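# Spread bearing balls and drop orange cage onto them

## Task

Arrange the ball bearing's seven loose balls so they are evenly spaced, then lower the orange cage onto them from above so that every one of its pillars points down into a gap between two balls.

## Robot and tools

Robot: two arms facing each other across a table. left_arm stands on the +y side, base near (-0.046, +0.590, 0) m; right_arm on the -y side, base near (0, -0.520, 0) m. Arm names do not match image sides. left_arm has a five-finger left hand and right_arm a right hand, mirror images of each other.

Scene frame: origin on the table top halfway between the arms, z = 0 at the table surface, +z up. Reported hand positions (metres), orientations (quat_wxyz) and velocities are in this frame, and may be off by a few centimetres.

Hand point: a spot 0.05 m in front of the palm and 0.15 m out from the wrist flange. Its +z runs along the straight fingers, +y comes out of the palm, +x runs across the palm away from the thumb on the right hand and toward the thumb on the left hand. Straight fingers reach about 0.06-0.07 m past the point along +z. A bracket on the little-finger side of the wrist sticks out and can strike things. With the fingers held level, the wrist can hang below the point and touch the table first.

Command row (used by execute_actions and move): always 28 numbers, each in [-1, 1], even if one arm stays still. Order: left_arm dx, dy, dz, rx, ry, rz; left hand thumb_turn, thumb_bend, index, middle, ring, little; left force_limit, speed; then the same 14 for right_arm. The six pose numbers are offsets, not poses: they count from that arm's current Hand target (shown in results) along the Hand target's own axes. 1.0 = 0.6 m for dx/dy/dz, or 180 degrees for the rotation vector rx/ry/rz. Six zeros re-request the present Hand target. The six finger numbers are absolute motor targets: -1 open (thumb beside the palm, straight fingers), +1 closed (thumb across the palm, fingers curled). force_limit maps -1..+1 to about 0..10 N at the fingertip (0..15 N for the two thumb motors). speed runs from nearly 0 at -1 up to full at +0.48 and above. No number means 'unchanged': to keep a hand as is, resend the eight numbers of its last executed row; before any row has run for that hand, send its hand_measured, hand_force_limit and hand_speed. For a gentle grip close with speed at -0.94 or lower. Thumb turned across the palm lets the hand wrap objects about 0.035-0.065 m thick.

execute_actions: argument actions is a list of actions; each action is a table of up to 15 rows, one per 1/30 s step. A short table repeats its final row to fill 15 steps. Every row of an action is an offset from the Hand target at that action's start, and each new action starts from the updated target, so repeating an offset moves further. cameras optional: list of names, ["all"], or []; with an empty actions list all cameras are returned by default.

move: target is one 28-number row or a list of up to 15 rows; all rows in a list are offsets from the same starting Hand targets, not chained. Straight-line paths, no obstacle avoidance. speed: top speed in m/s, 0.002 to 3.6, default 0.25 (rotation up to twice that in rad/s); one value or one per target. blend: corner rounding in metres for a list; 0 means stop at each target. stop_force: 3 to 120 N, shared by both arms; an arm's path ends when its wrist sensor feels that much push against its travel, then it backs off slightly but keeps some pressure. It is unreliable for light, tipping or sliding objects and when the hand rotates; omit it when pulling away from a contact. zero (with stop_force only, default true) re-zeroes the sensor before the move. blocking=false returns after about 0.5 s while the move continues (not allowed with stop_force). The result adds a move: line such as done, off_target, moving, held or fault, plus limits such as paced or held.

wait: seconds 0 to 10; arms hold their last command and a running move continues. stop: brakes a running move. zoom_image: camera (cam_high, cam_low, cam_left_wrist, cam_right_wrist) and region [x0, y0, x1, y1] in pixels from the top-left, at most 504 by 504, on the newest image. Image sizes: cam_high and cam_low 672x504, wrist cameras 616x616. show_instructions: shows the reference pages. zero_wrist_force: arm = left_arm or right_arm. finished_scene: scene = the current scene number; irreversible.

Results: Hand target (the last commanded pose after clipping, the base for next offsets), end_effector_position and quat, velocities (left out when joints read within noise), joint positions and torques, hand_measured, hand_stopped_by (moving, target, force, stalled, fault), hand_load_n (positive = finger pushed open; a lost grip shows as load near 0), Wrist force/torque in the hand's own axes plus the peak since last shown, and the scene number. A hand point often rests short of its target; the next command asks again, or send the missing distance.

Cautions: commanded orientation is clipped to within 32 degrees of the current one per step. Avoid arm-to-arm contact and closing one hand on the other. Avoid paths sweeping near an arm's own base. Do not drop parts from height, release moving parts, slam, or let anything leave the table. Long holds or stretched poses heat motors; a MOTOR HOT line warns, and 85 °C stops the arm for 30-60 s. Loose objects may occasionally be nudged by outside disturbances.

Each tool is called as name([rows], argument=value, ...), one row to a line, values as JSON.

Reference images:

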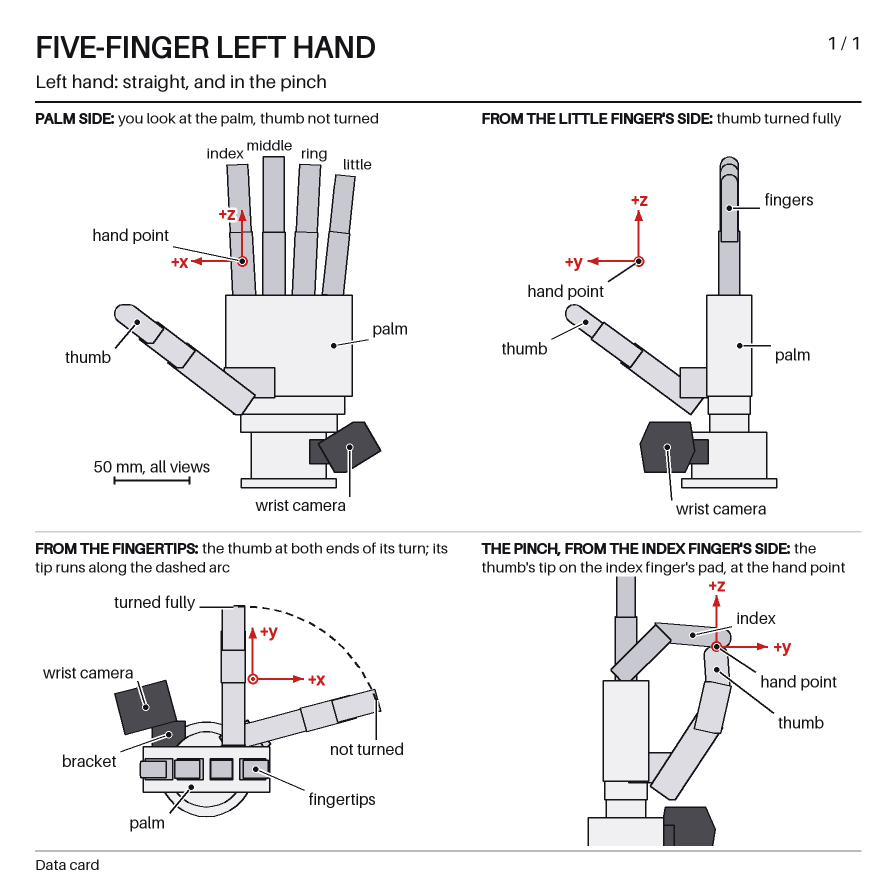

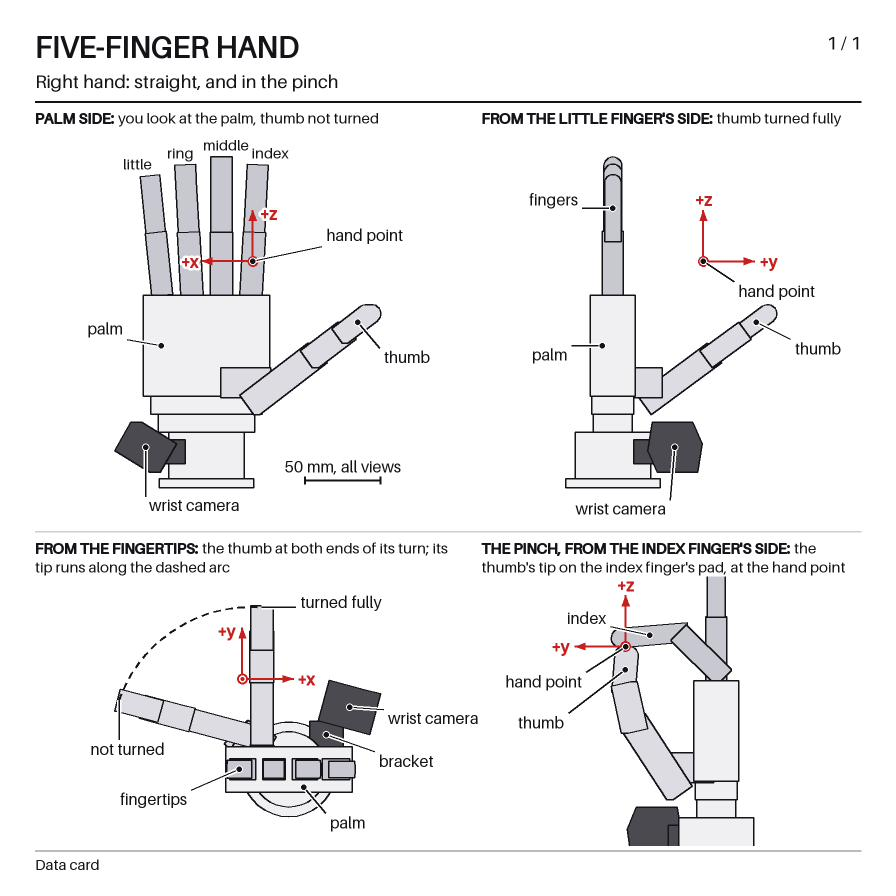

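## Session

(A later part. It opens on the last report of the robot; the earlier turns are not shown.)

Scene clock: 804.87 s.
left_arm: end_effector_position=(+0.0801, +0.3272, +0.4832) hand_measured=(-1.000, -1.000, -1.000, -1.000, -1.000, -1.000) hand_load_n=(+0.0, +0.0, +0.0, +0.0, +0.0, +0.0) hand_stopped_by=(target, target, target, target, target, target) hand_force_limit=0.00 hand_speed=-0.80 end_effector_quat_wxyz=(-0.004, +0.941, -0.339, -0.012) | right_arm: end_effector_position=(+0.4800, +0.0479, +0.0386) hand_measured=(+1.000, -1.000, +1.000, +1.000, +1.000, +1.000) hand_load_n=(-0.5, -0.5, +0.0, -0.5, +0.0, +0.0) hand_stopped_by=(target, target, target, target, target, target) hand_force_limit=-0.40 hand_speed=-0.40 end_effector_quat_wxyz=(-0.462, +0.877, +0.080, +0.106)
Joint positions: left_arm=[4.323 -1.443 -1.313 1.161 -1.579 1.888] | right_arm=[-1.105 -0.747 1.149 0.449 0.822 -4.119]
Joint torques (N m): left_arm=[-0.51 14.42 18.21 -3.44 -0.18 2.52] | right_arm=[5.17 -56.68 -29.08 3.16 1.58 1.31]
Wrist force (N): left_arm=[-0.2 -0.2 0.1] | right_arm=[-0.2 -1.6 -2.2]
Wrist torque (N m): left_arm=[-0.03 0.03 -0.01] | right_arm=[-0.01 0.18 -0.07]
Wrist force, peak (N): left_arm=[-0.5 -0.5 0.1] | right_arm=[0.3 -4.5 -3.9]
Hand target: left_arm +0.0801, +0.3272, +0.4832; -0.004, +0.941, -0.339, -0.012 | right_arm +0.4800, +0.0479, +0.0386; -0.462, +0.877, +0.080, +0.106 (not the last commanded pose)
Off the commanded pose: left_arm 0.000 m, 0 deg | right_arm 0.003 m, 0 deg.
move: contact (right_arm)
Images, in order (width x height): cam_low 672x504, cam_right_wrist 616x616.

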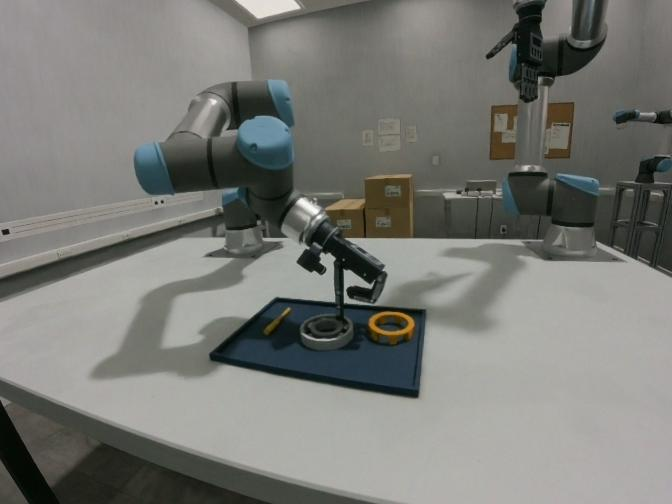

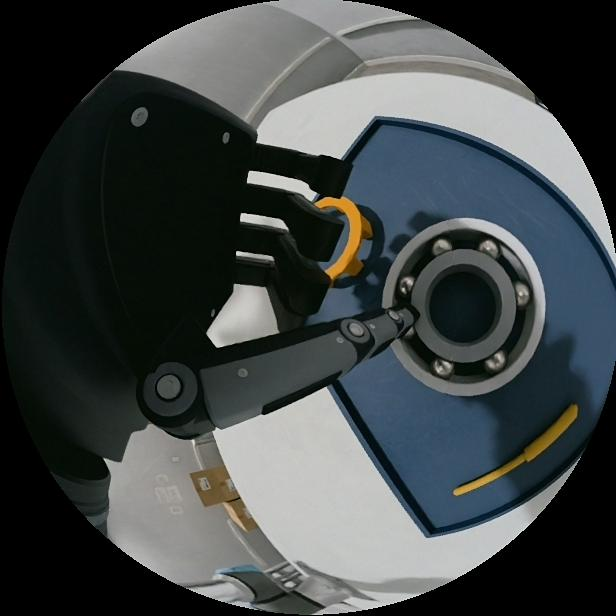

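move([
  [0,0,0,0,0,0,-1,-1,-1,-1,-1,-1,0,-0.8,0.0019,-0.00582,-0.00404,0,0,0,1,-1,1,1,1,1,-0.4,-0.4],
  [0,0,0,0,0,0,-1,-1,-1,-1,-1,-1,0,-0.8,-0.00054,-0.00604,-0.00487,0,0,0,1,-1,1,1,1,1,-0.4,-0.4],
  [0,0,0,0,0,0,-1,-1,-1,-1,-1,-1,0,-0.8,-0.00291,0.00124,0.00018,0,0,0,1,-1,1,1,1,1,-0.4,-0.4],
  [0,0,0,0,0,0,-1,-1,-1,-1,-1,-1,0,-0.8,-0.00815,0.00576,-0.00880,0,0,0,1,-1,1,1,1,1,-0.4,-0.4],
  [0,0,0,0,0,0,-1,-1,-1,-1,-1,-1,0,-0.8,-0.01133,0.01116,-0.01808,0,0,0,1,-1,1,1,1,1,-0.4,-0.4],
  [0,0,0,0,0,0,-1,-1,-1,-1,-1,-1,0,-0.8,-0.00567,-0.00617,-0.03010,0,0,0,1,-1,1,1,1,1,-0.4,-0.4],
], speed=[0.02,0.03,0.015,0.015,0.015,0.04], blend=[0.001,0.001,0.001,0.001,0.001,0], cameras=["cam_low","cam_right_wrist"])

zoom_image(camera="cam_right_wrist", region=[370, 230, 540, 400])

zoom_image(camera="cam_low", region=[298, 300, 358, 350])

Scene clock: 834.60 s.
left_arm: end_effector_position=(+0.0801, +0.3272, +0.4832) hand_measured=(-1.000, -1.000, -1.000, -1.000, -1.000, -1.000) hand_load_n=(+0.0, +0.0, +0.0, +0.0, +0.0, +0.0) hand_stopped_by=(target, target, target, target, target, target) hand_force_limit=0.00 hand_speed=-0.80 end_effector_quat_wxyz=(-0.004, +0.941, -0.339, -0.012) | right_arm: end_effector_position=(+0.4738, +0.0349, +0.0505) hand_measured=(+1.000, -1.000, +1.000, +1.000, +1.000, +1.000) hand_load_n=(+0.5, +0.0, +0.0, +0.0, +0.0, +0.0) hand_stopped_by=(target, target, target, target, target, target) hand_force_limit=-0.40 hand_speed=-0.40 end_effector_quat_wxyz=(-0.462, +0.877, +0.080, +0.106)
Joint positions: left_arm=[4.323 -1.443 -1.313 1.161 -1.579 1.888] | right_arm=[-1.12 -0.788 1.194 0.455 0.812 -4.134]
Joint torques (N m): left_arm=[-0.25 14.76 18.33 -3.33 -0.14 2.56] | right_arm=[-8.22 -54.06 -30.35 3.11 -3.05 -1.95]
Wrist force (N): left_arm=[0.1 -0.3 -0.1] | right_arm=[-0.1 0.4 -0.7]
Wrist torque (N m): left_arm=[-0.03 -0.02 0.01] | right_arm=[0.14 0.10 0.17]
Wrist force, peak (N): left_arm=[-0.4 -0.4 0.4] | right_arm=[1.9 -7.6 -5.8]
Hand target: left_arm +0.0801, +0.3272, +0.4832; -0.004, +0.941, -0.339, -0.012 | right_arm +0.4738, +0.0349, +0.0506; -0.462, +0.877, +0.080, +0.106
Off the commanded pose: left_arm 0.000 m, 0 deg | right_arm 0.000 m, 0 deg.
move: done; blend cut to 0.0008 m at target 1, 0.0008 m at target 2
Images, in order (width x height): cam_low 672x504, cam_right_wrist 616x616.

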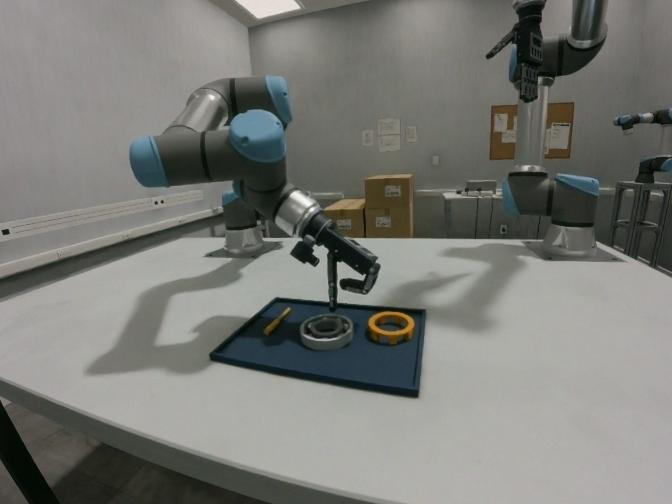

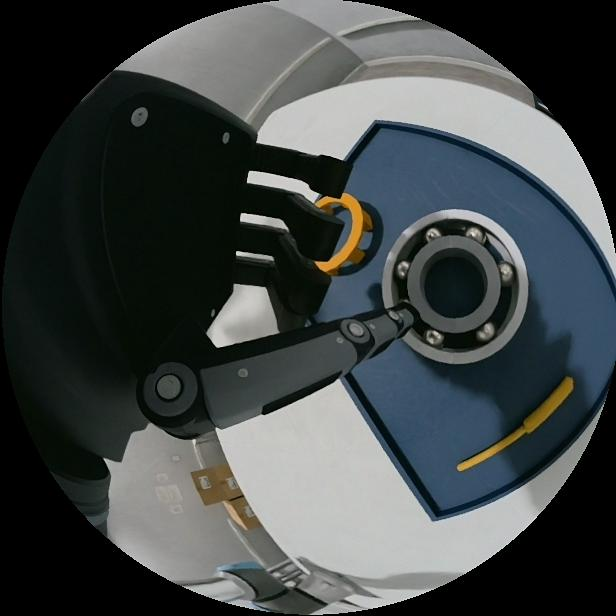

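Scaled by 2.965 from the camera's 616x616 image, which has a finer 880x880 frame.

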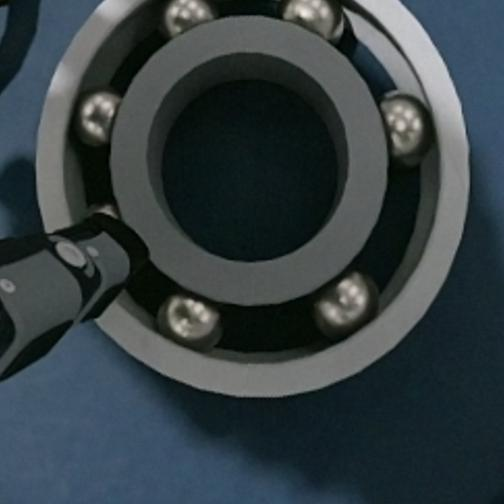

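Scaled by 8.400 from the camera's 672x504 image, which has a finer 960x720 frame.

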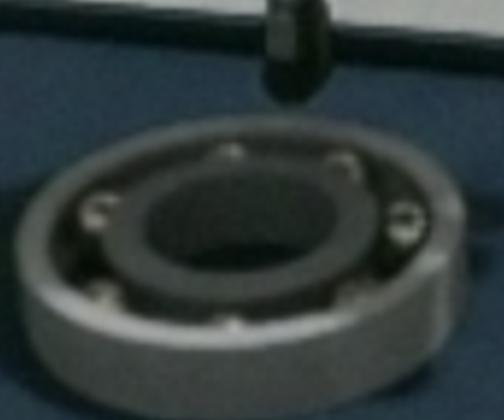

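move([
  [0,0,0,0,0,0,-1,-1,-1,-1,-1,-1,0,-0.8,0.01294,-0.03968,-0.02754,0,0,0,1,-1,1,1,1,1,-0.4,-0.4],
  [0,0,0,0,0,0,-1,-1,-1,-1,-1,-1,0,-0.8,0.04330,0.09492,-0.20723,0,0,0,1,-1,1,1,1,1,-0.4,-0.4],
], speed=[0.1,0.25], blend=[0.015,0], cameras=["cam_high","cam_low"])

zoom_image(camera="cam_high", region=[284, 281, 334, 331])

zoom_image(camera="cam_low", region=[298, 300, 358, 350])

Scene clock: 848.10 s.
left_arm: end_effector_position=(+0.0801, +0.3272, +0.4832) hand_measured=(-1.000, -1.000, -1.000, -1.000, -1.000, -1.000) hand_load_n=(+0.0, +0.0, +0.0, +0.0, +0.0, +0.0) hand_stopped_by=(target, target, target, target, target, target) hand_force_limit=0.00 hand_speed=-0.80 end_effector_quat_wxyz=(-0.004, +0.941, -0.339, -0.012) | right_arm: end_effector_position=(+0.4986, -0.0987, +0.0807) hand_measured=(+1.000, -1.000, +1.000, +1.000, +1.000, +1.000) hand_load_n=(+0.0, +0.0, +0.0, +0.0, +0.0, +0.0) hand_stopped_by=(target, target, target, target, target, target) hand_force_limit=-0.40 hand_speed=-0.40 end_effector_quat_wxyz=(-0.462, +0.877, +0.080, +0.106)
Joint positions: left_arm=[4.323 -1.443 -1.313 1.161 -1.579 1.888] | right_arm=[-1.361 -0.896 1.352 0.622 0.674 -4.428]
Joint torques (N m): left_arm=[-0.4 15.19 17.65 -3.43 -0.23 2.71] | right_arm=[-10.64 -30.8 -2.06 3.22 -3.74 -1.56]
Wrist force (N): left_arm=[0.2 -0.5 0.1] | right_arm=[-0.5 0.4 -0.7]
Wrist torque (N m): left_arm=[-0.07 -0.03 0.02] | right_arm=[0.15 0.17 0.17]
Wrist force, peak (N): left_arm=[-0.4 -0.4 0.6] | right_arm=[-0.3 0.9 -1.6]
Hand target: left_arm +0.0801, +0.3272, +0.4832; -0.004, +0.941, -0.339, -0.012 | right_arm +0.4986, -0.0988, +0.0806; -0.462, +0.877, +0.080, +0.106
Off the commanded pose: left_arm 0.000 m, 0 deg | right_arm 0.000 m, 0 deg.
move: done
Images, in order (width x height): cam_high 672x504, cam_low 672x504.

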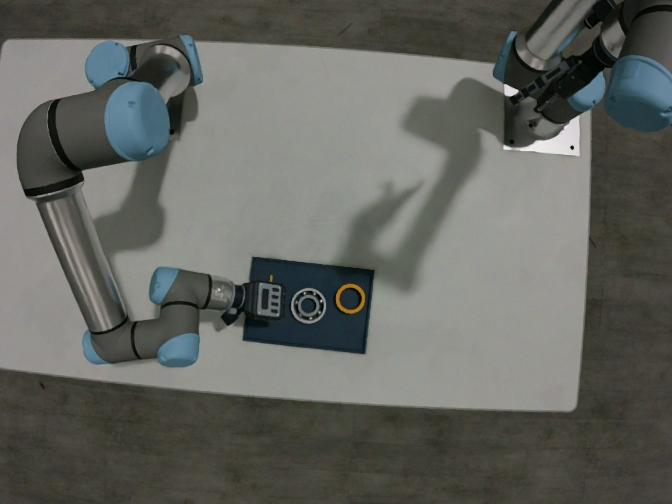

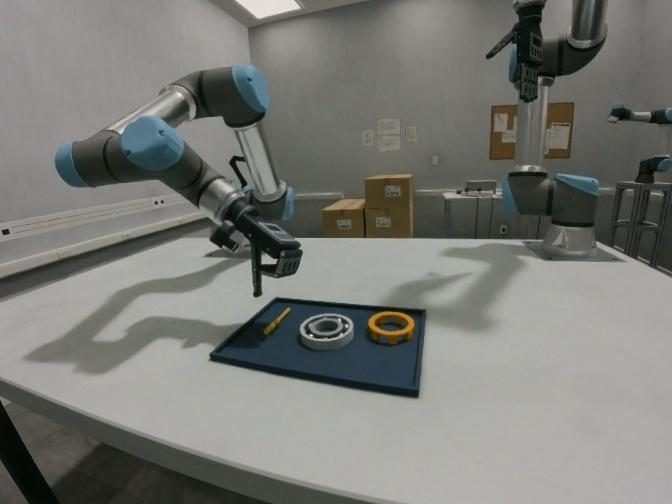

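Scaled by 10.080 from the camera's 672x504 image, which has a finer 960x720 frame.

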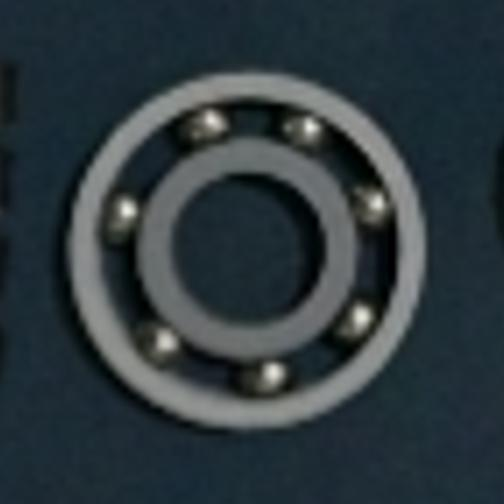

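Scaled by 8.400 from the camera's 672x504 image, which has a finer 960x720 frame.

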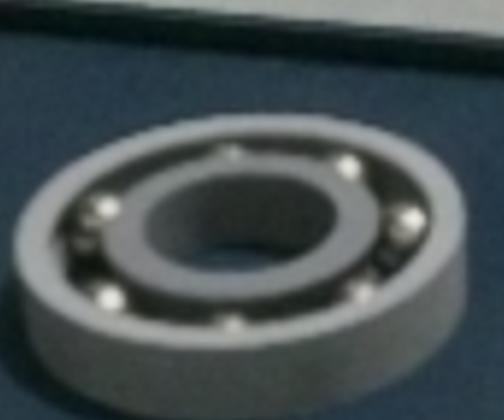

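move([
  [0,0,0,0,0,0,-1,-1,-1,-1,-1,-1,0,-0.8,-0.03087,-0.12074,0.15949,0,0,0,1,-1,1,1,1,1,-0.4,-0.4],
  [0,0,0,0,0,0,-1,-1,-1,-1,-1,-1,0,-0.8,-0.04709,-0.07101,0.19400,0,0,0,1,-1,1,1,1,1,-0.4,-0.4],
], speed=[0.2,0.08], blend=[0.01,0])

move(target=[0,0,0,0,0,0,-1,-1,-1,-1,-1,-1,0,-0.8,-0.00302,0.00926,0.00643,0,0,0,1,-1,1,1,1,1,-0.4,-0.4], speed=0.008, stop_force=3, cameras=["cam_low","cam_right_wrist"])

zoom_image(camera="cam_right_wrist", region=[350, 180, 530, 360])

zoom_image(camera="cam_low", region=[298, 300, 358, 350])

Scene clock: 866.33 s.
left_arm: end_effector_position=(+0.0801, +0.3272, +0.4832) hand_measured=(-1.000, -1.000, -1.000, -1.000, -1.000, -1.000) hand_load_n=(+0.0, +0.0, +0.0, +0.0, +0.0, +0.0) hand_stopped_by=(target, target, target, target, target, target) hand_force_limit=0.00 hand_speed=-0.80 end_effector_quat_wxyz=(-0.004, +0.941, -0.339, -0.012) | right_arm: end_effector_position=(+0.4741, +0.0201, +0.0431) hand_measured=(+1.000, -1.000, +1.000, +1.000, +1.000, +1.000) hand_load_n=(+0.0, +0.0, +0.0, +0.0, +0.0, +0.0) hand_stopped_by=(target, target, target, target, target, target) hand_force_limit=-0.40 hand_speed=-0.40 end_effector_quat_wxyz=(-0.462, +0.877, +0.080, +0.106)
Joint positions: left_arm=[4.323 -1.443 -1.313 1.161 -1.579 1.888] | right_arm=[-1.143 -0.798 1.236 0.44 0.797 -4.158]
Joint torques (N m): left_arm=[-0.34 15.5 18.32 -3.36 -0.25 2.73] | right_arm=[8.18 -32.14 -2.91 -1.24 1.67 1.52]
Wrist force (N): left_arm=[-0.2 -0.2 0.0] | right_arm=[-0.3 0.3 -0.3]
Wrist torque (N m): left_arm=[-0.03 0.03 0.00] | right_arm=[0.07 0.13 0.00]
Wrist force, peak (N): left_arm=[-0.5 -0.4 0.2] | right_arm=[0.2 0.7 -1.6]
Hand target: left_arm +0.0801, +0.3272, +0.4832; -0.004, +0.941, -0.339, -0.012 | right_arm +0.4741, +0.0202, +0.0430; -0.462, +0.877, +0.080, +0.106
Off the commanded pose: left_arm 0.000 m, 0 deg | right_arm 0.000 m, 0 deg.
move: done

Scene clock: 868.17 s.
left_arm: end_effector_position=(+0.0801, +0.3272, +0.4832) hand_measured=(-1.000, -1.000, -1.000, -1.000, -1.000, -1.000) hand_load_n=(+0.0, +0.0, +0.0, +0.0, +0.0, +0.0) hand_stopped_by=(target, target, target, target, target, target) hand_force_limit=0.00 hand_speed=-0.80 end_effector_quat_wxyz=(-0.004, +0.941, -0.339, -0.012) | right_arm: end_effector_position=(+0.4742, +0.0202, +0.0391) hand_measured=(+1.000, -1.000, +1.000, +1.000, +1.000, +1.000) hand_load_n=(-4.0, -1.0, +0.0, +0.0, +0.0, +0.0) hand_stopped_by=(target, target, target, target, target, target) hand_force_limit=-0.40 hand_speed=-0.40 end_effector_quat_wxyz=(-0.462, +0.877, +0.080, +0.106)
Joint positions: left_arm=[4.323 -1.443 -1.313 1.161 -1.579 1.888] | right_arm=[-1.143 -0.793 1.239 0.432 0.797 -4.158]
Joint torques (N m): left_arm=[-0.55 15.08 18.42 -3.35 -0.29 2.74] | right_arm=[8.34 -54.09 -28.21 3.68 1.72 1.56]
Wrist force (N): left_arm=[0.0 -0.4 0.2] | right_arm=[2.5 -1.1 -0.5]
Wrist torque (N m): left_arm=[-0.06 0.00 0.01] | right_arm=[-0.02 0.02 -0.13]
Wrist force, peak (N): left_arm=[-0.3 -0.6 0.2] | right_arm=[2.8 -3.1 -2.4]
Hand target: left_arm +0.0801, +0.3272, +0.4832; -0.004, +0.941, -0.339, -0.012 | right_arm +0.4742, +0.0202, +0.0391; -0.462, +0.877, +0.080, +0.106 (not the last commanded pose)
Off the commanded pose: left_arm 0.000 m, 0 deg | right_arm 0.003 m, 0 deg.
move: contact (right_arm)
Images, in order (width x height): cam_low 672x504, cam_right_wrist 616x616.

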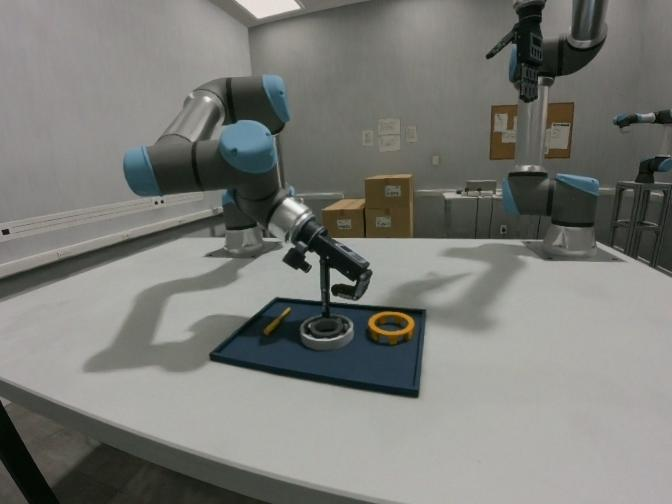

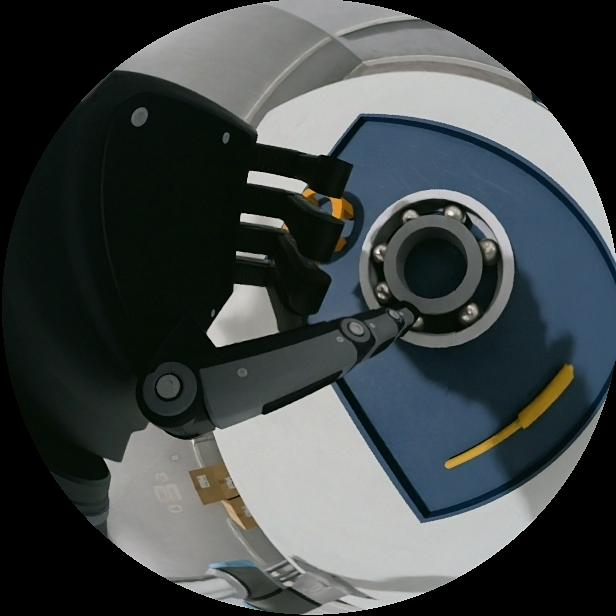

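Scaled by 2.800 from the camera's 616x616 image, which has a finer 880x880 frame.

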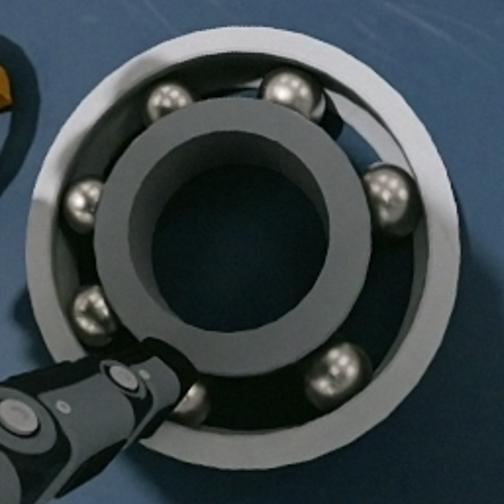

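Scaled by 8.400 from the camera's 672x504 image, which has a finer 960x720 frame.

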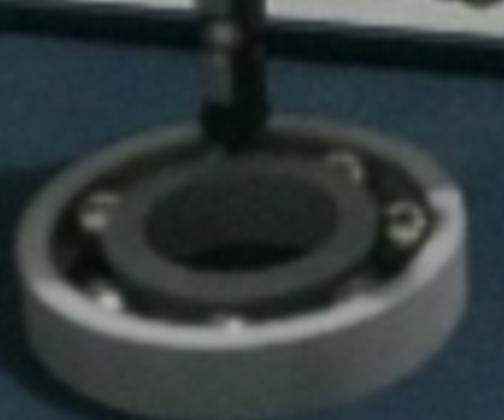

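move([
  [0,0,0,0,0,0,-1,-1,-1,-1,-1,-1,0,-0.8,0.00173,-0.00529,-0.00367,0,0,0,1,-1,1,1,1,1,-0.4,-0.4],
  [0,0,0,0,0,0,-1,-1,-1,-1,-1,-1,0,-0.8,0.00382,-0.00487,-0.00329,0,0,0,1,-1,1,1,1,1,-0.4,-0.4],
  [0,0,0,0,0,0,-1,-1,-1,-1,-1,-1,0,-0.8,0.00145,0.00240,0.00176,0,0,0,1,-1,1,1,1,1,-0.4,-0.4],
  [0,0,0,0,0,0,-1,-1,-1,-1,-1,-1,0,-0.8,0.00461,0.00850,-0.00555,0,0,0,1,-1,1,1,1,1,-0.4,-0.4],
  [0,0,0,0,0,0,-1,-1,-1,-1,-1,-1,0,-0.8,0.00971,0.01489,-0.01235,0,0,0,1,-1,1,1,1,1,-0.4,-0.4],
  [0,0,0,0,0,0,-1,-1,-1,-1,-1,-1,0,-0.8,0.01532,-0.00230,-0.02428,0,0,0,1,-1,1,1,1,1,-0.4,-0.4],
], speed=[0.02,0.03,0.015,0.015,0.015,0.04], blend=[0.0005,0.0005,0.001,0.001,0.001,0], cameras=["cam_low","cam_right_wrist"])

zoom_image(camera="cam_right_wrist", region=[340, 170, 520, 350])

zoom_image(camera="cam_low", region=[298, 300, 358, 350])

Scene clock: 894.43 s.
left_arm: end_effector_position=(+0.0801, +0.3272, +0.4832) hand_measured=(-1.000, -1.000, -1.000, -1.000, -1.000, -1.000) hand_load_n=(+0.0, +0.0, +0.5, +0.0, +0.0, +0.0) hand_stopped_by=(target, target, target, target, target, target) hand_force_limit=0.00 hand_speed=-0.80 end_effector_quat_wxyz=(-0.004, +0.941, -0.339, -0.012) | right_arm: end_effector_position=(+0.4811, +0.0093, +0.0505) hand_measured=(+1.000, -1.000, +1.000, +1.000, +1.000, +1.000) hand_load_n=(+0.0, +0.0, +0.0, +0.0, +0.0, +0.0) hand_stopped_by=(target, target, target, target, target, target) hand_force_limit=-0.40 hand_speed=-0.40 end_effector_quat_wxyz=(-0.462, +0.877, +0.080, +0.106)
Joint positions: left_arm=[4.323 -1.443 -1.313 1.161 -1.579 1.888] | right_arm=[-1.165 -0.804 1.231 0.468 0.783 -4.183]
Joint torques (N m): left_arm=[-0.44 15.04 18.41 -3.42 -0.21 2.82] | right_arm=[-8.38 -55.49 -28.58 3.85 -3.22 -1.93]
Wrist force (N): left_arm=[-0.3 -0.2 0.0] | right_arm=[0.0 0.2 -0.3]
Wrist torque (N m): left_arm=[-0.02 0.05 -0.02] | right_arm=[0.09 0.10 0.17]
Wrist force, peak (N): left_arm=[-0.1 -0.5 0.6] | right_arm=[2.7 -6.5 -3.0]
Hand target: left_arm +0.0801, +0.3272, +0.4832; -0.004, +0.941, -0.339, -0.012 | right_arm +0.4811, +0.0093, +0.0506; -0.462, +0.877, +0.080, +0.106
Off the commanded pose: left_arm 0.000 m, 0 deg | right_arm 0.000 m, 0 deg.
move: done
Images, in order (width x height): cam_low 672x504, cam_right_wrist 616x616.

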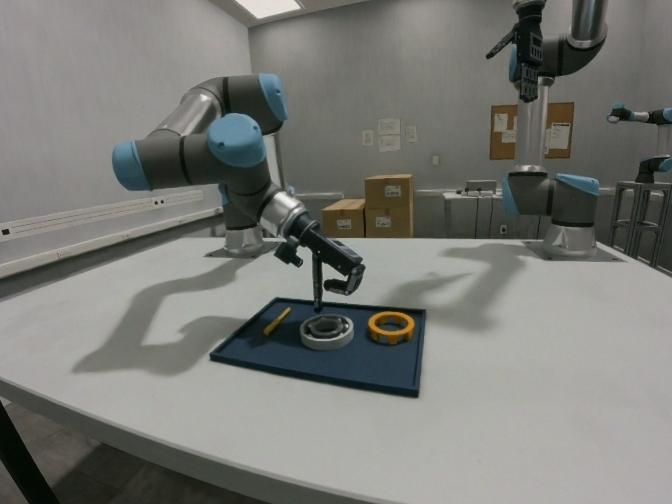

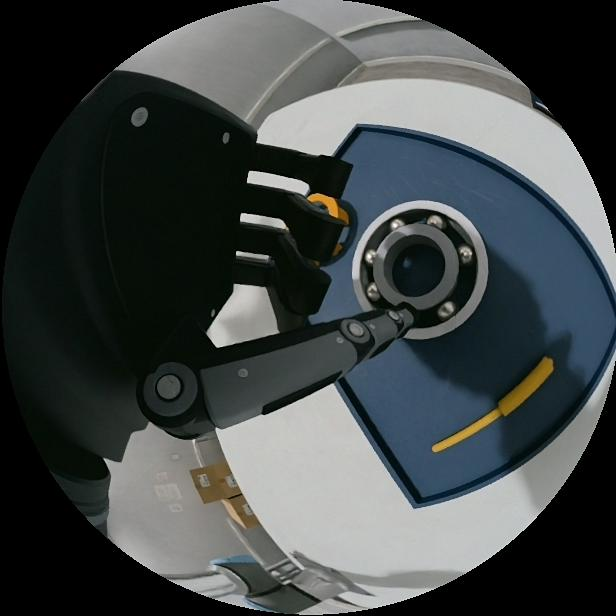

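Scaled by 2.800 from the camera's 616x616 image, which has a finer 880x880 frame.

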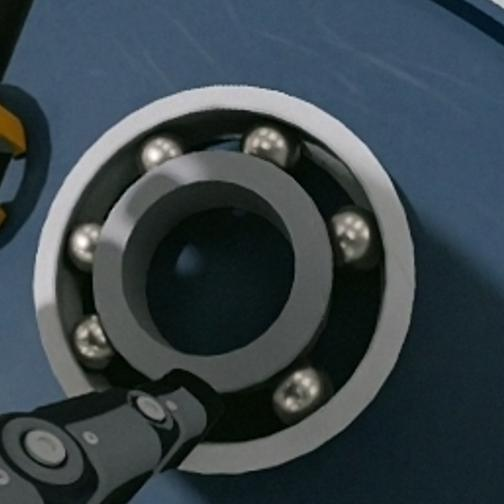

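Scaled by 8.400 from the camera's 672x504 image, which has a finer 960x720 frame.

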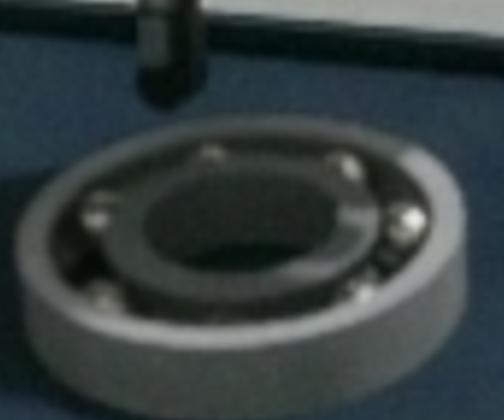

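move([
  [0,0,0,0,0,0,-1,-1,-1,-1,-1,-1,0,-0.8,0.01294,-0.03968,-0.02754,0,0,0,1,-1,1,1,1,1,-0.4,-0.4],
  [0,0,0,0,0,0,-1,-1,-1,-1,-1,-1,0,-0.8,0.03378,0.06824,-0.17326,0,0,0,1,-1,1,1,1,1,-0.4,-0.4],
], speed=[0.1,0.25], blend=[0.015,0], cameras=["cam_high","cam_low"])

zoom_image(camera="cam_high", region=[284, 281, 334, 331])

zoom_image(camera="cam_low", region=[298, 300, 358, 350])

Scene clock: 907.07 s.
left_arm: end_effector_position=(+0.0801, +0.3272, +0.4832) hand_measured=(-1.000, -1.000, -1.000, -1.000, -1.000, -1.000) hand_load_n=(+0.0, +0.0, +0.0, -0.5, +0.5, +0.0) hand_stopped_by=(target, target, target, target, target, target) hand_force_limit=0.00 hand_speed=-0.80 end_effector_quat_wxyz=(-0.004, +0.941, -0.339, -0.012) | right_arm: end_effector_position=(+0.4988, -0.0987, +0.0807) hand_measured=(+1.000, -1.000, +1.000, +1.000, +1.000, +1.000) hand_load_n=(+0.0, +0.0, +0.0, +0.0, +0.0, +0.0) hand_stopped_by=(target, target, target, target, target, target) hand_force_limit=-0.40 hand_speed=-0.40 end_effector_quat_wxyz=(-0.462, +0.877, +0.080, +0.106)
Joint positions: left_arm=[4.323 -1.443 -1.313 1.161 -1.579 1.888] | right_arm=[-1.361 -0.895 1.352 0.623 0.674 -4.428]
Joint torques (N m): left_arm=[-0.63 15.32 18.29 -3.45 -0.18 2.88] | right_arm=[-7.01 -39.56 -3.26 3.6 -3.54 -1.73]
Wrist force (N): left_arm=[0.0 -0.5 -0.1] | right_arm=[-0.2 -0.3 -0.7]
Wrist torque (N m): left_arm=[-0.06 -0.01 0.01] | right_arm=[0.05 0.14 0.17]
Wrist force, peak (N): left_arm=[-0.5 -0.5 0.2] | right_arm=[-0.2 0.9 -1.4]
Hand target: left_arm +0.0801, +0.3272, +0.4832; -0.004, +0.941, -0.339, -0.012 | right_arm +0.4988, -0.0988, +0.0807; -0.462, +0.877, +0.080, +0.106
Off the commanded pose: left_arm 0.000 m, 0 deg | right_arm 0.000 m, 0 deg.
move: done
Images, in order (width x height): cam_high 672x504, cam_low 672x504.

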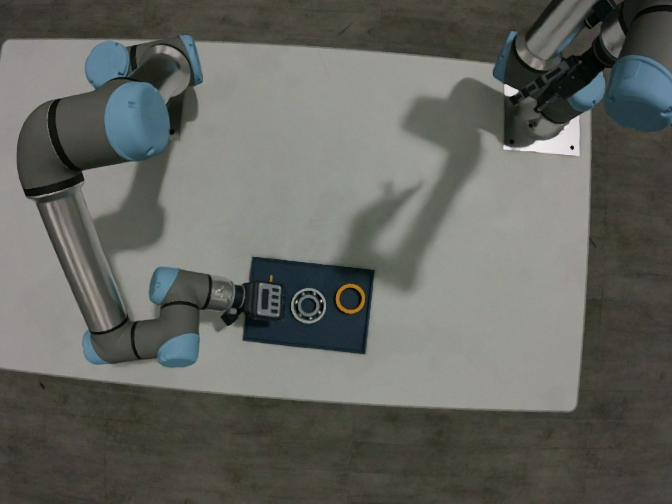

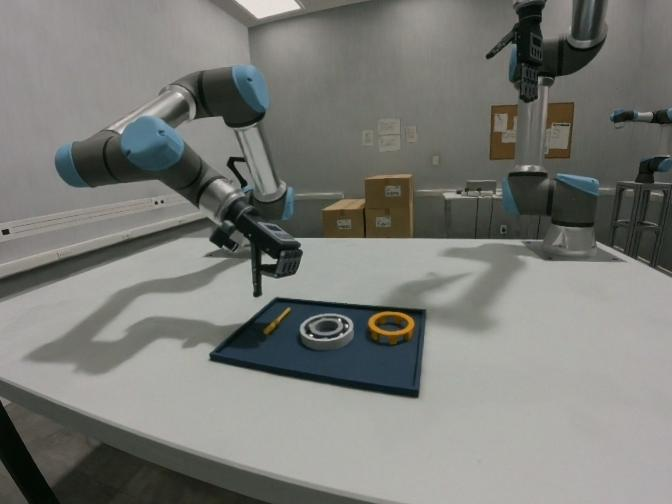

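Scaled by 10.080 from the camera's 672x504 image, which has a finer 960x720 frame.

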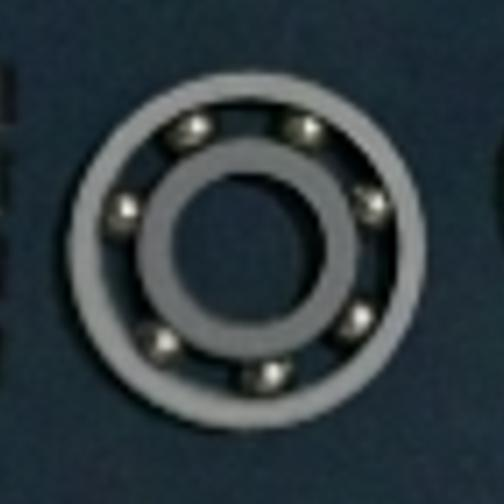

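Scaled by 8.400 from the camera's 672x504 image, which has a finer 960x720 frame.

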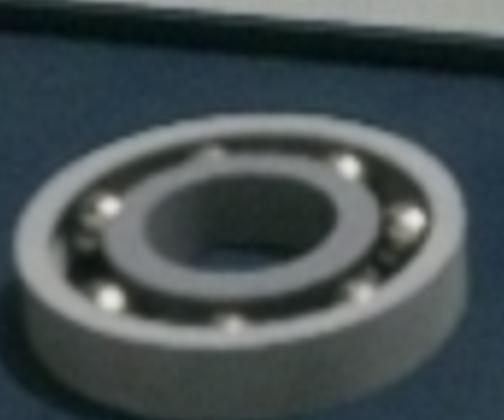

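move([
  [0,0,0,0,0,0,-1,-1,-1,-1,-1,-1,0,-0.8,0.00165,-0.09280,0.13451,0,0,0,1,-1,1,1,1,1,-0.4,-0.4],
  [0,0,0,0,0,0,-1,-1,-1,-1,-1,-1,0,-0.8,-0.01462,-0.04294,0.16911,0,0,0,1,-1,1,1,1,1,-0.4,-0.4],
], speed=[0.2,0.08], blend=[0.01,0])

move(target=[0,0,0,0,0,0,-1,-1,-1,-1,-1,-1,0,-0.8,-0.00302,0.00926,0.00643,0,0,0,1,-1,1,1,1,1,-0.4,-0.4], speed=0.008, stop_force=3, cameras=["cam_low","cam_right_wrist"])

zoom_image(camera="cam_right_wrist", region=[310, 160, 490, 340])

zoom_image(camera="cam_low", region=[298, 300, 358, 350])

Scene clock: 920.60 s.
left_arm: end_effector_position=(+0.0801, +0.3272, +0.4832) hand_measured=(-1.000, -1.000, -1.000, -1.000, -1.000, -1.000) hand_load_n=(+0.0, +0.0, +0.0, +0.0, +0.0, +0.0) hand_stopped_by=(target, target, target, target, target, target) hand_force_limit=0.00 hand_speed=-0.80 end_effector_quat_wxyz=(-0.004, +0.941, -0.339, -0.012) | right_arm: end_effector_position=(+0.4955, -0.0008, +0.0431) hand_measured=(+1.000, -1.000, +1.000, +1.000, +1.000, +1.000) hand_load_n=(+0.0, +0.0, +0.0, +0.0, +0.0, +0.0) hand_stopped_by=(target, target, target, target, target, target) hand_force_limit=-0.40 hand_speed=-0.40 end_effector_quat_wxyz=(-0.462, +0.877, +0.080, +0.106)
Joint positions: left_arm=[4.323 -1.443 -1.313 1.161 -1.579 1.888] | right_arm=[-1.191 -0.779 1.21 0.485 0.767 -4.212]
Joint torques (N m): left_arm=[-0.17 15.86 18.01 -3.4 -0.24 2.89] | right_arm=[7.91 -33.33 -2.47 -1.15 1.53 1.6]
Wrist force (N): left_arm=[0.0 -0.3 0.1] | right_arm=[-0.1 0.0 -0.6]
Wrist torque (N m): left_arm=[-0.05 0.01 0.01] | right_arm=[0.09 0.10 -0.01]
Wrist force, peak (N): left_arm=[-0.4 -0.4 0.3] | right_arm=[-0.3 1.1 -1.5]
Hand target: left_arm +0.0801, +0.3272, +0.4832; -0.004, +0.941, -0.339, -0.012 | right_arm +0.4955, -0.0008, +0.0430; -0.462, +0.877, +0.080, +0.106
Off the commanded pose: left_arm 0.000 m, 0 deg | right_arm 0.000 m, 0 deg.
move: done

Scene clock: 922.70 s.
left_arm: end_effector_position=(+0.0801, +0.3272, +0.4832) hand_measured=(-1.000, -1.000, -1.000, -1.000, -1.000, -1.000) hand_load_n=(+0.0, +0.0, +0.5, +0.0, +0.0, +0.0) hand_stopped_by=(target, target, target, target, target, target) hand_force_limit=0.00 hand_speed=-0.80 end_effector_quat_wxyz=(-0.004, +0.941, -0.339, -0.012) | right_arm: end_effector_position=(+0.4955, -0.0008, +0.0369) hand_measured=(+1.000, -1.000, +1.000, +1.000, +1.000, +1.000) hand_load_n=(-2.0, -3.5, +0.0, +0.0, +0.0, +0.0) hand_stopped_by=(target, target, target, target, target, target) hand_force_limit=-0.40 hand_speed=-0.40 end_effector_quat_wxyz=(-0.462, +0.877, +0.080, +0.106)
Joint positions: left_arm=[4.323 -1.443 -1.313 1.161 -1.579 1.888] | right_arm=[-1.191 -0.772 1.215 0.474 0.767 -4.212]
Joint torques (N m): left_arm=[-0.59 15.57 18.32 -3.45 -0.15 2.85] | right_arm=[6.8 -55.1 -27.11 3.71 1.57 1.43]
Wrist force (N): left_arm=[0.0 0.0 0.3] | right_arm=[1.6 -2.5 0.4]
Wrist torque (N m): left_arm=[0.00 0.01 0.00] | right_arm=[0.01 0.02 -0.10]
Wrist force, peak (N): left_arm=[-0.2 -0.5 0.0] | right_arm=[2.3 -4.5 -0.8]
Hand target: left_arm +0.0801, +0.3272, +0.4832; -0.004, +0.941, -0.339, -0.012 | right_arm +0.4955, -0.0008, +0.0369; -0.462, +0.877, +0.080, +0.106 (not the last commanded pose)
Off the commanded pose: left_arm 0.000 m, 0 deg | right_arm 0.001 m, 0 deg.
move: contact (right_arm)
Images, in order (width x height): cam_low 672x504, cam_right_wrist 616x616.

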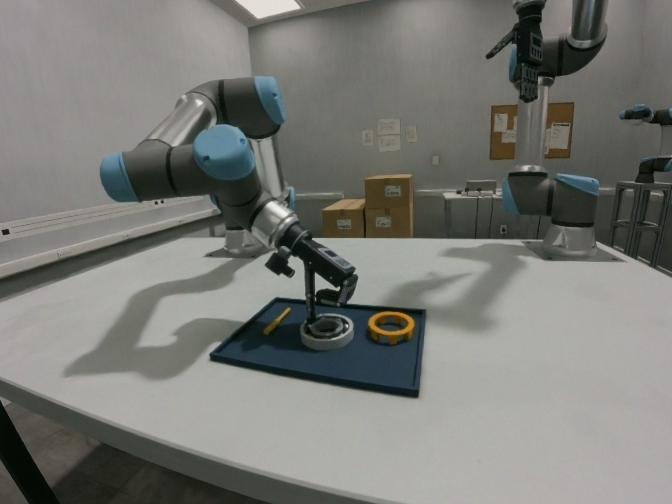

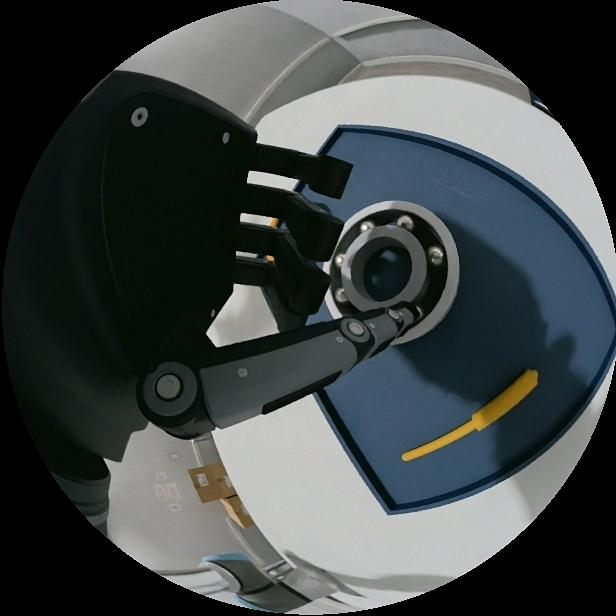

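Scaled by 2.800 from the camera's 616x616 image, which has a finer 880x880 frame.

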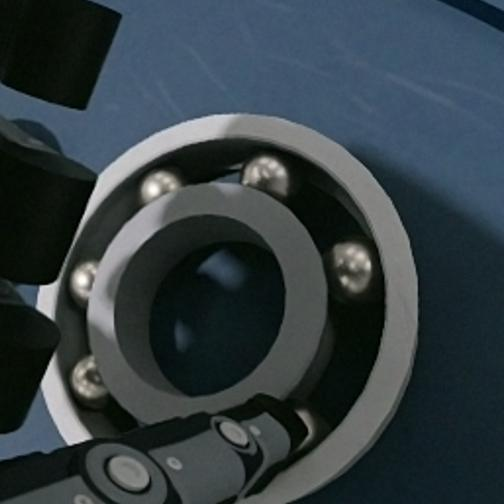

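Scaled by 8.400 from the camera's 672x504 image, which has a finer 960x720 frame.

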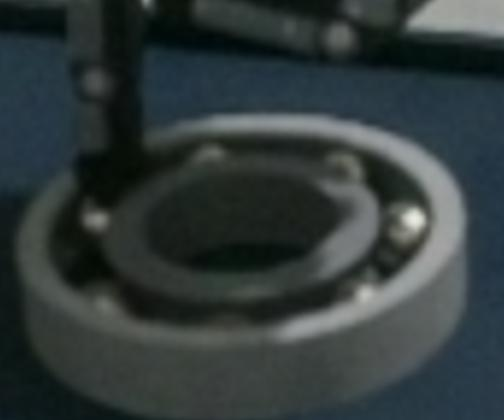

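move([
  [0,0,0,0,0,0,-1,-1,-1,-1,-1,-1,0,-0.8,0.00259,-0.00794,-0.00551,0,0,0,1,-1,1,1,1,1,-0.4,-0.4],
  [0,0,0,0,0,0,-1,-1,-1,-1,-1,-1,0,-0.8,0.00658,-0.00658,-0.00559,0,0,0,1,-1,1,1,1,1,-0.4,-0.4],
  [0,0,0,0,0,0,-1,-1,-1,-1,-1,-1,0,-0.8,0.00421,0.00070,-0.00054,0,0,0,1,-1,1,1,1,1,-0.4,-0.4],
  [0,0,0,0,0,0,-1,-1,-1,-1,-1,-1,0,-0.8,0.01425,0.00440,-0.00115,0,0,0,1,-1,1,1,1,1,-0.4,-0.4],
  [0,0,0,0,0,0,-1,-1,-1,-1,-1,-1,0,-0.8,0.02439,0.00679,0.00018,0,0,0,1,-1,1,1,1,1,-0.4,-0.4],
  [0,0,0,0,0,0,-1,-1,-1,-1,-1,-1,0,-0.8,0.03009,-0.01067,-0.01194,0,0,0,1,-1,1,1,1,1,-0.4,-0.4],
], speed=[0.02,0.03,0.015,0.015,0.015,0.04], blend=[0.0005,0.0005,0.001,0.001,0.001,0], cameras=["cam_low","cam_right_wrist"])

zoom_image(camera="cam_low", region=[298, 300, 358, 350])

Scene clock: 940.77 s.
left_arm: end_effector_position=(+0.0801, +0.3272, +0.4832) hand_measured=(-1.000, -1.000, -1.000, -1.000, -1.000, -1.000) hand_load_n=(+0.0, +0.0, +0.0, +0.0, +0.0, +0.0) hand_stopped_by=(target, target, target, target, target, target) hand_force_limit=0.00 hand_speed=-0.80 end_effector_quat_wxyz=(-0.004, +0.941, -0.339, -0.012) | right_arm: end_effector_position=(+0.5106, -0.0023, +0.0505) hand_measured=(+1.000, -1.000, +1.000, +1.000, +1.000, +1.000) hand_load_n=(+0.0, +0.0, +0.0, +0.0, +0.0, +0.0) hand_stopped_by=(target, target, target, target, target, target) hand_force_limit=-0.40 hand_speed=-0.40 end_effector_quat_wxyz=(-0.462, +0.877, +0.080, +0.106)
Joint positions: left_arm=[4.323 -1.443 -1.313 1.161 -1.579 1.888] | right_arm=[-1.203 -0.757 1.151 0.533 0.76 -4.226]
Joint torques (N m): left_arm=[-0.22 15.85 18.72 -3.4 -0.2 2.92] | right_arm=[-8.73 -59.28 -29.12 3.59 -3.26 -1.94]
Wrist force (N): left_arm=[0.0 -0.2 -0.1] | right_arm=[-0.3 0.1 -0.8]
Wrist torque (N m): left_arm=[-0.02 0.00 0.01] | right_arm=[0.11 0.15 0.14]
Wrist force, peak (N): left_arm=[-0.2 -0.5 0.2] | right_arm=[1.2 -6.9 -8.5]
Hand target: left_arm +0.0801, +0.3272, +0.4832; -0.004, +0.941, -0.339, -0.012 | right_arm +0.5106, -0.0023, +0.0507; -0.462, +0.877, +0.080, +0.106
Off the commanded pose: left_arm 0.000 m, 0 deg | right_arm 0.000 m, 0 deg.
move: done
Images, in order (width x height): cam_low 672x504, cam_right_wrist 616x616.

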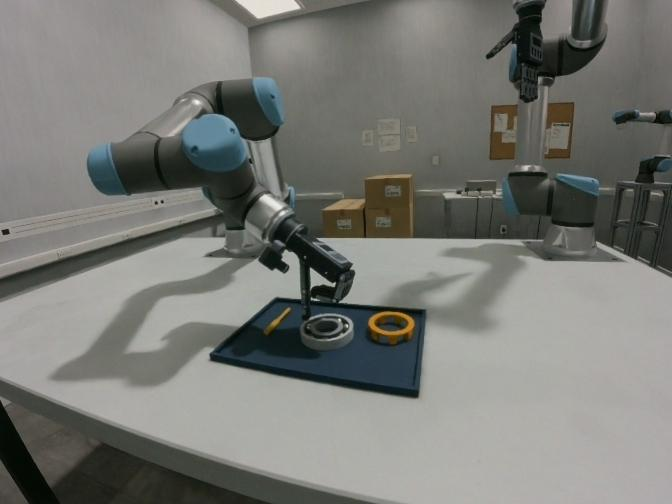

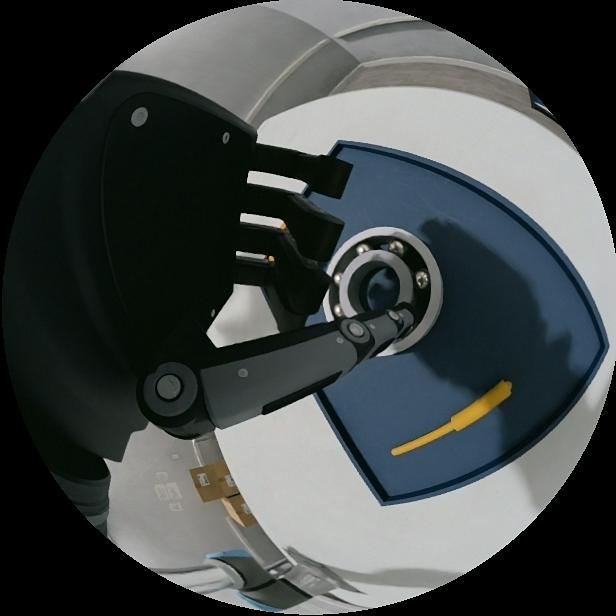

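Scaled by 8.400 from the camera's 672x504 image, which has a finer 960x720 frame.

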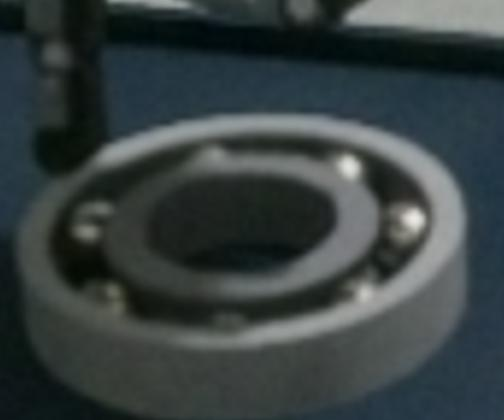

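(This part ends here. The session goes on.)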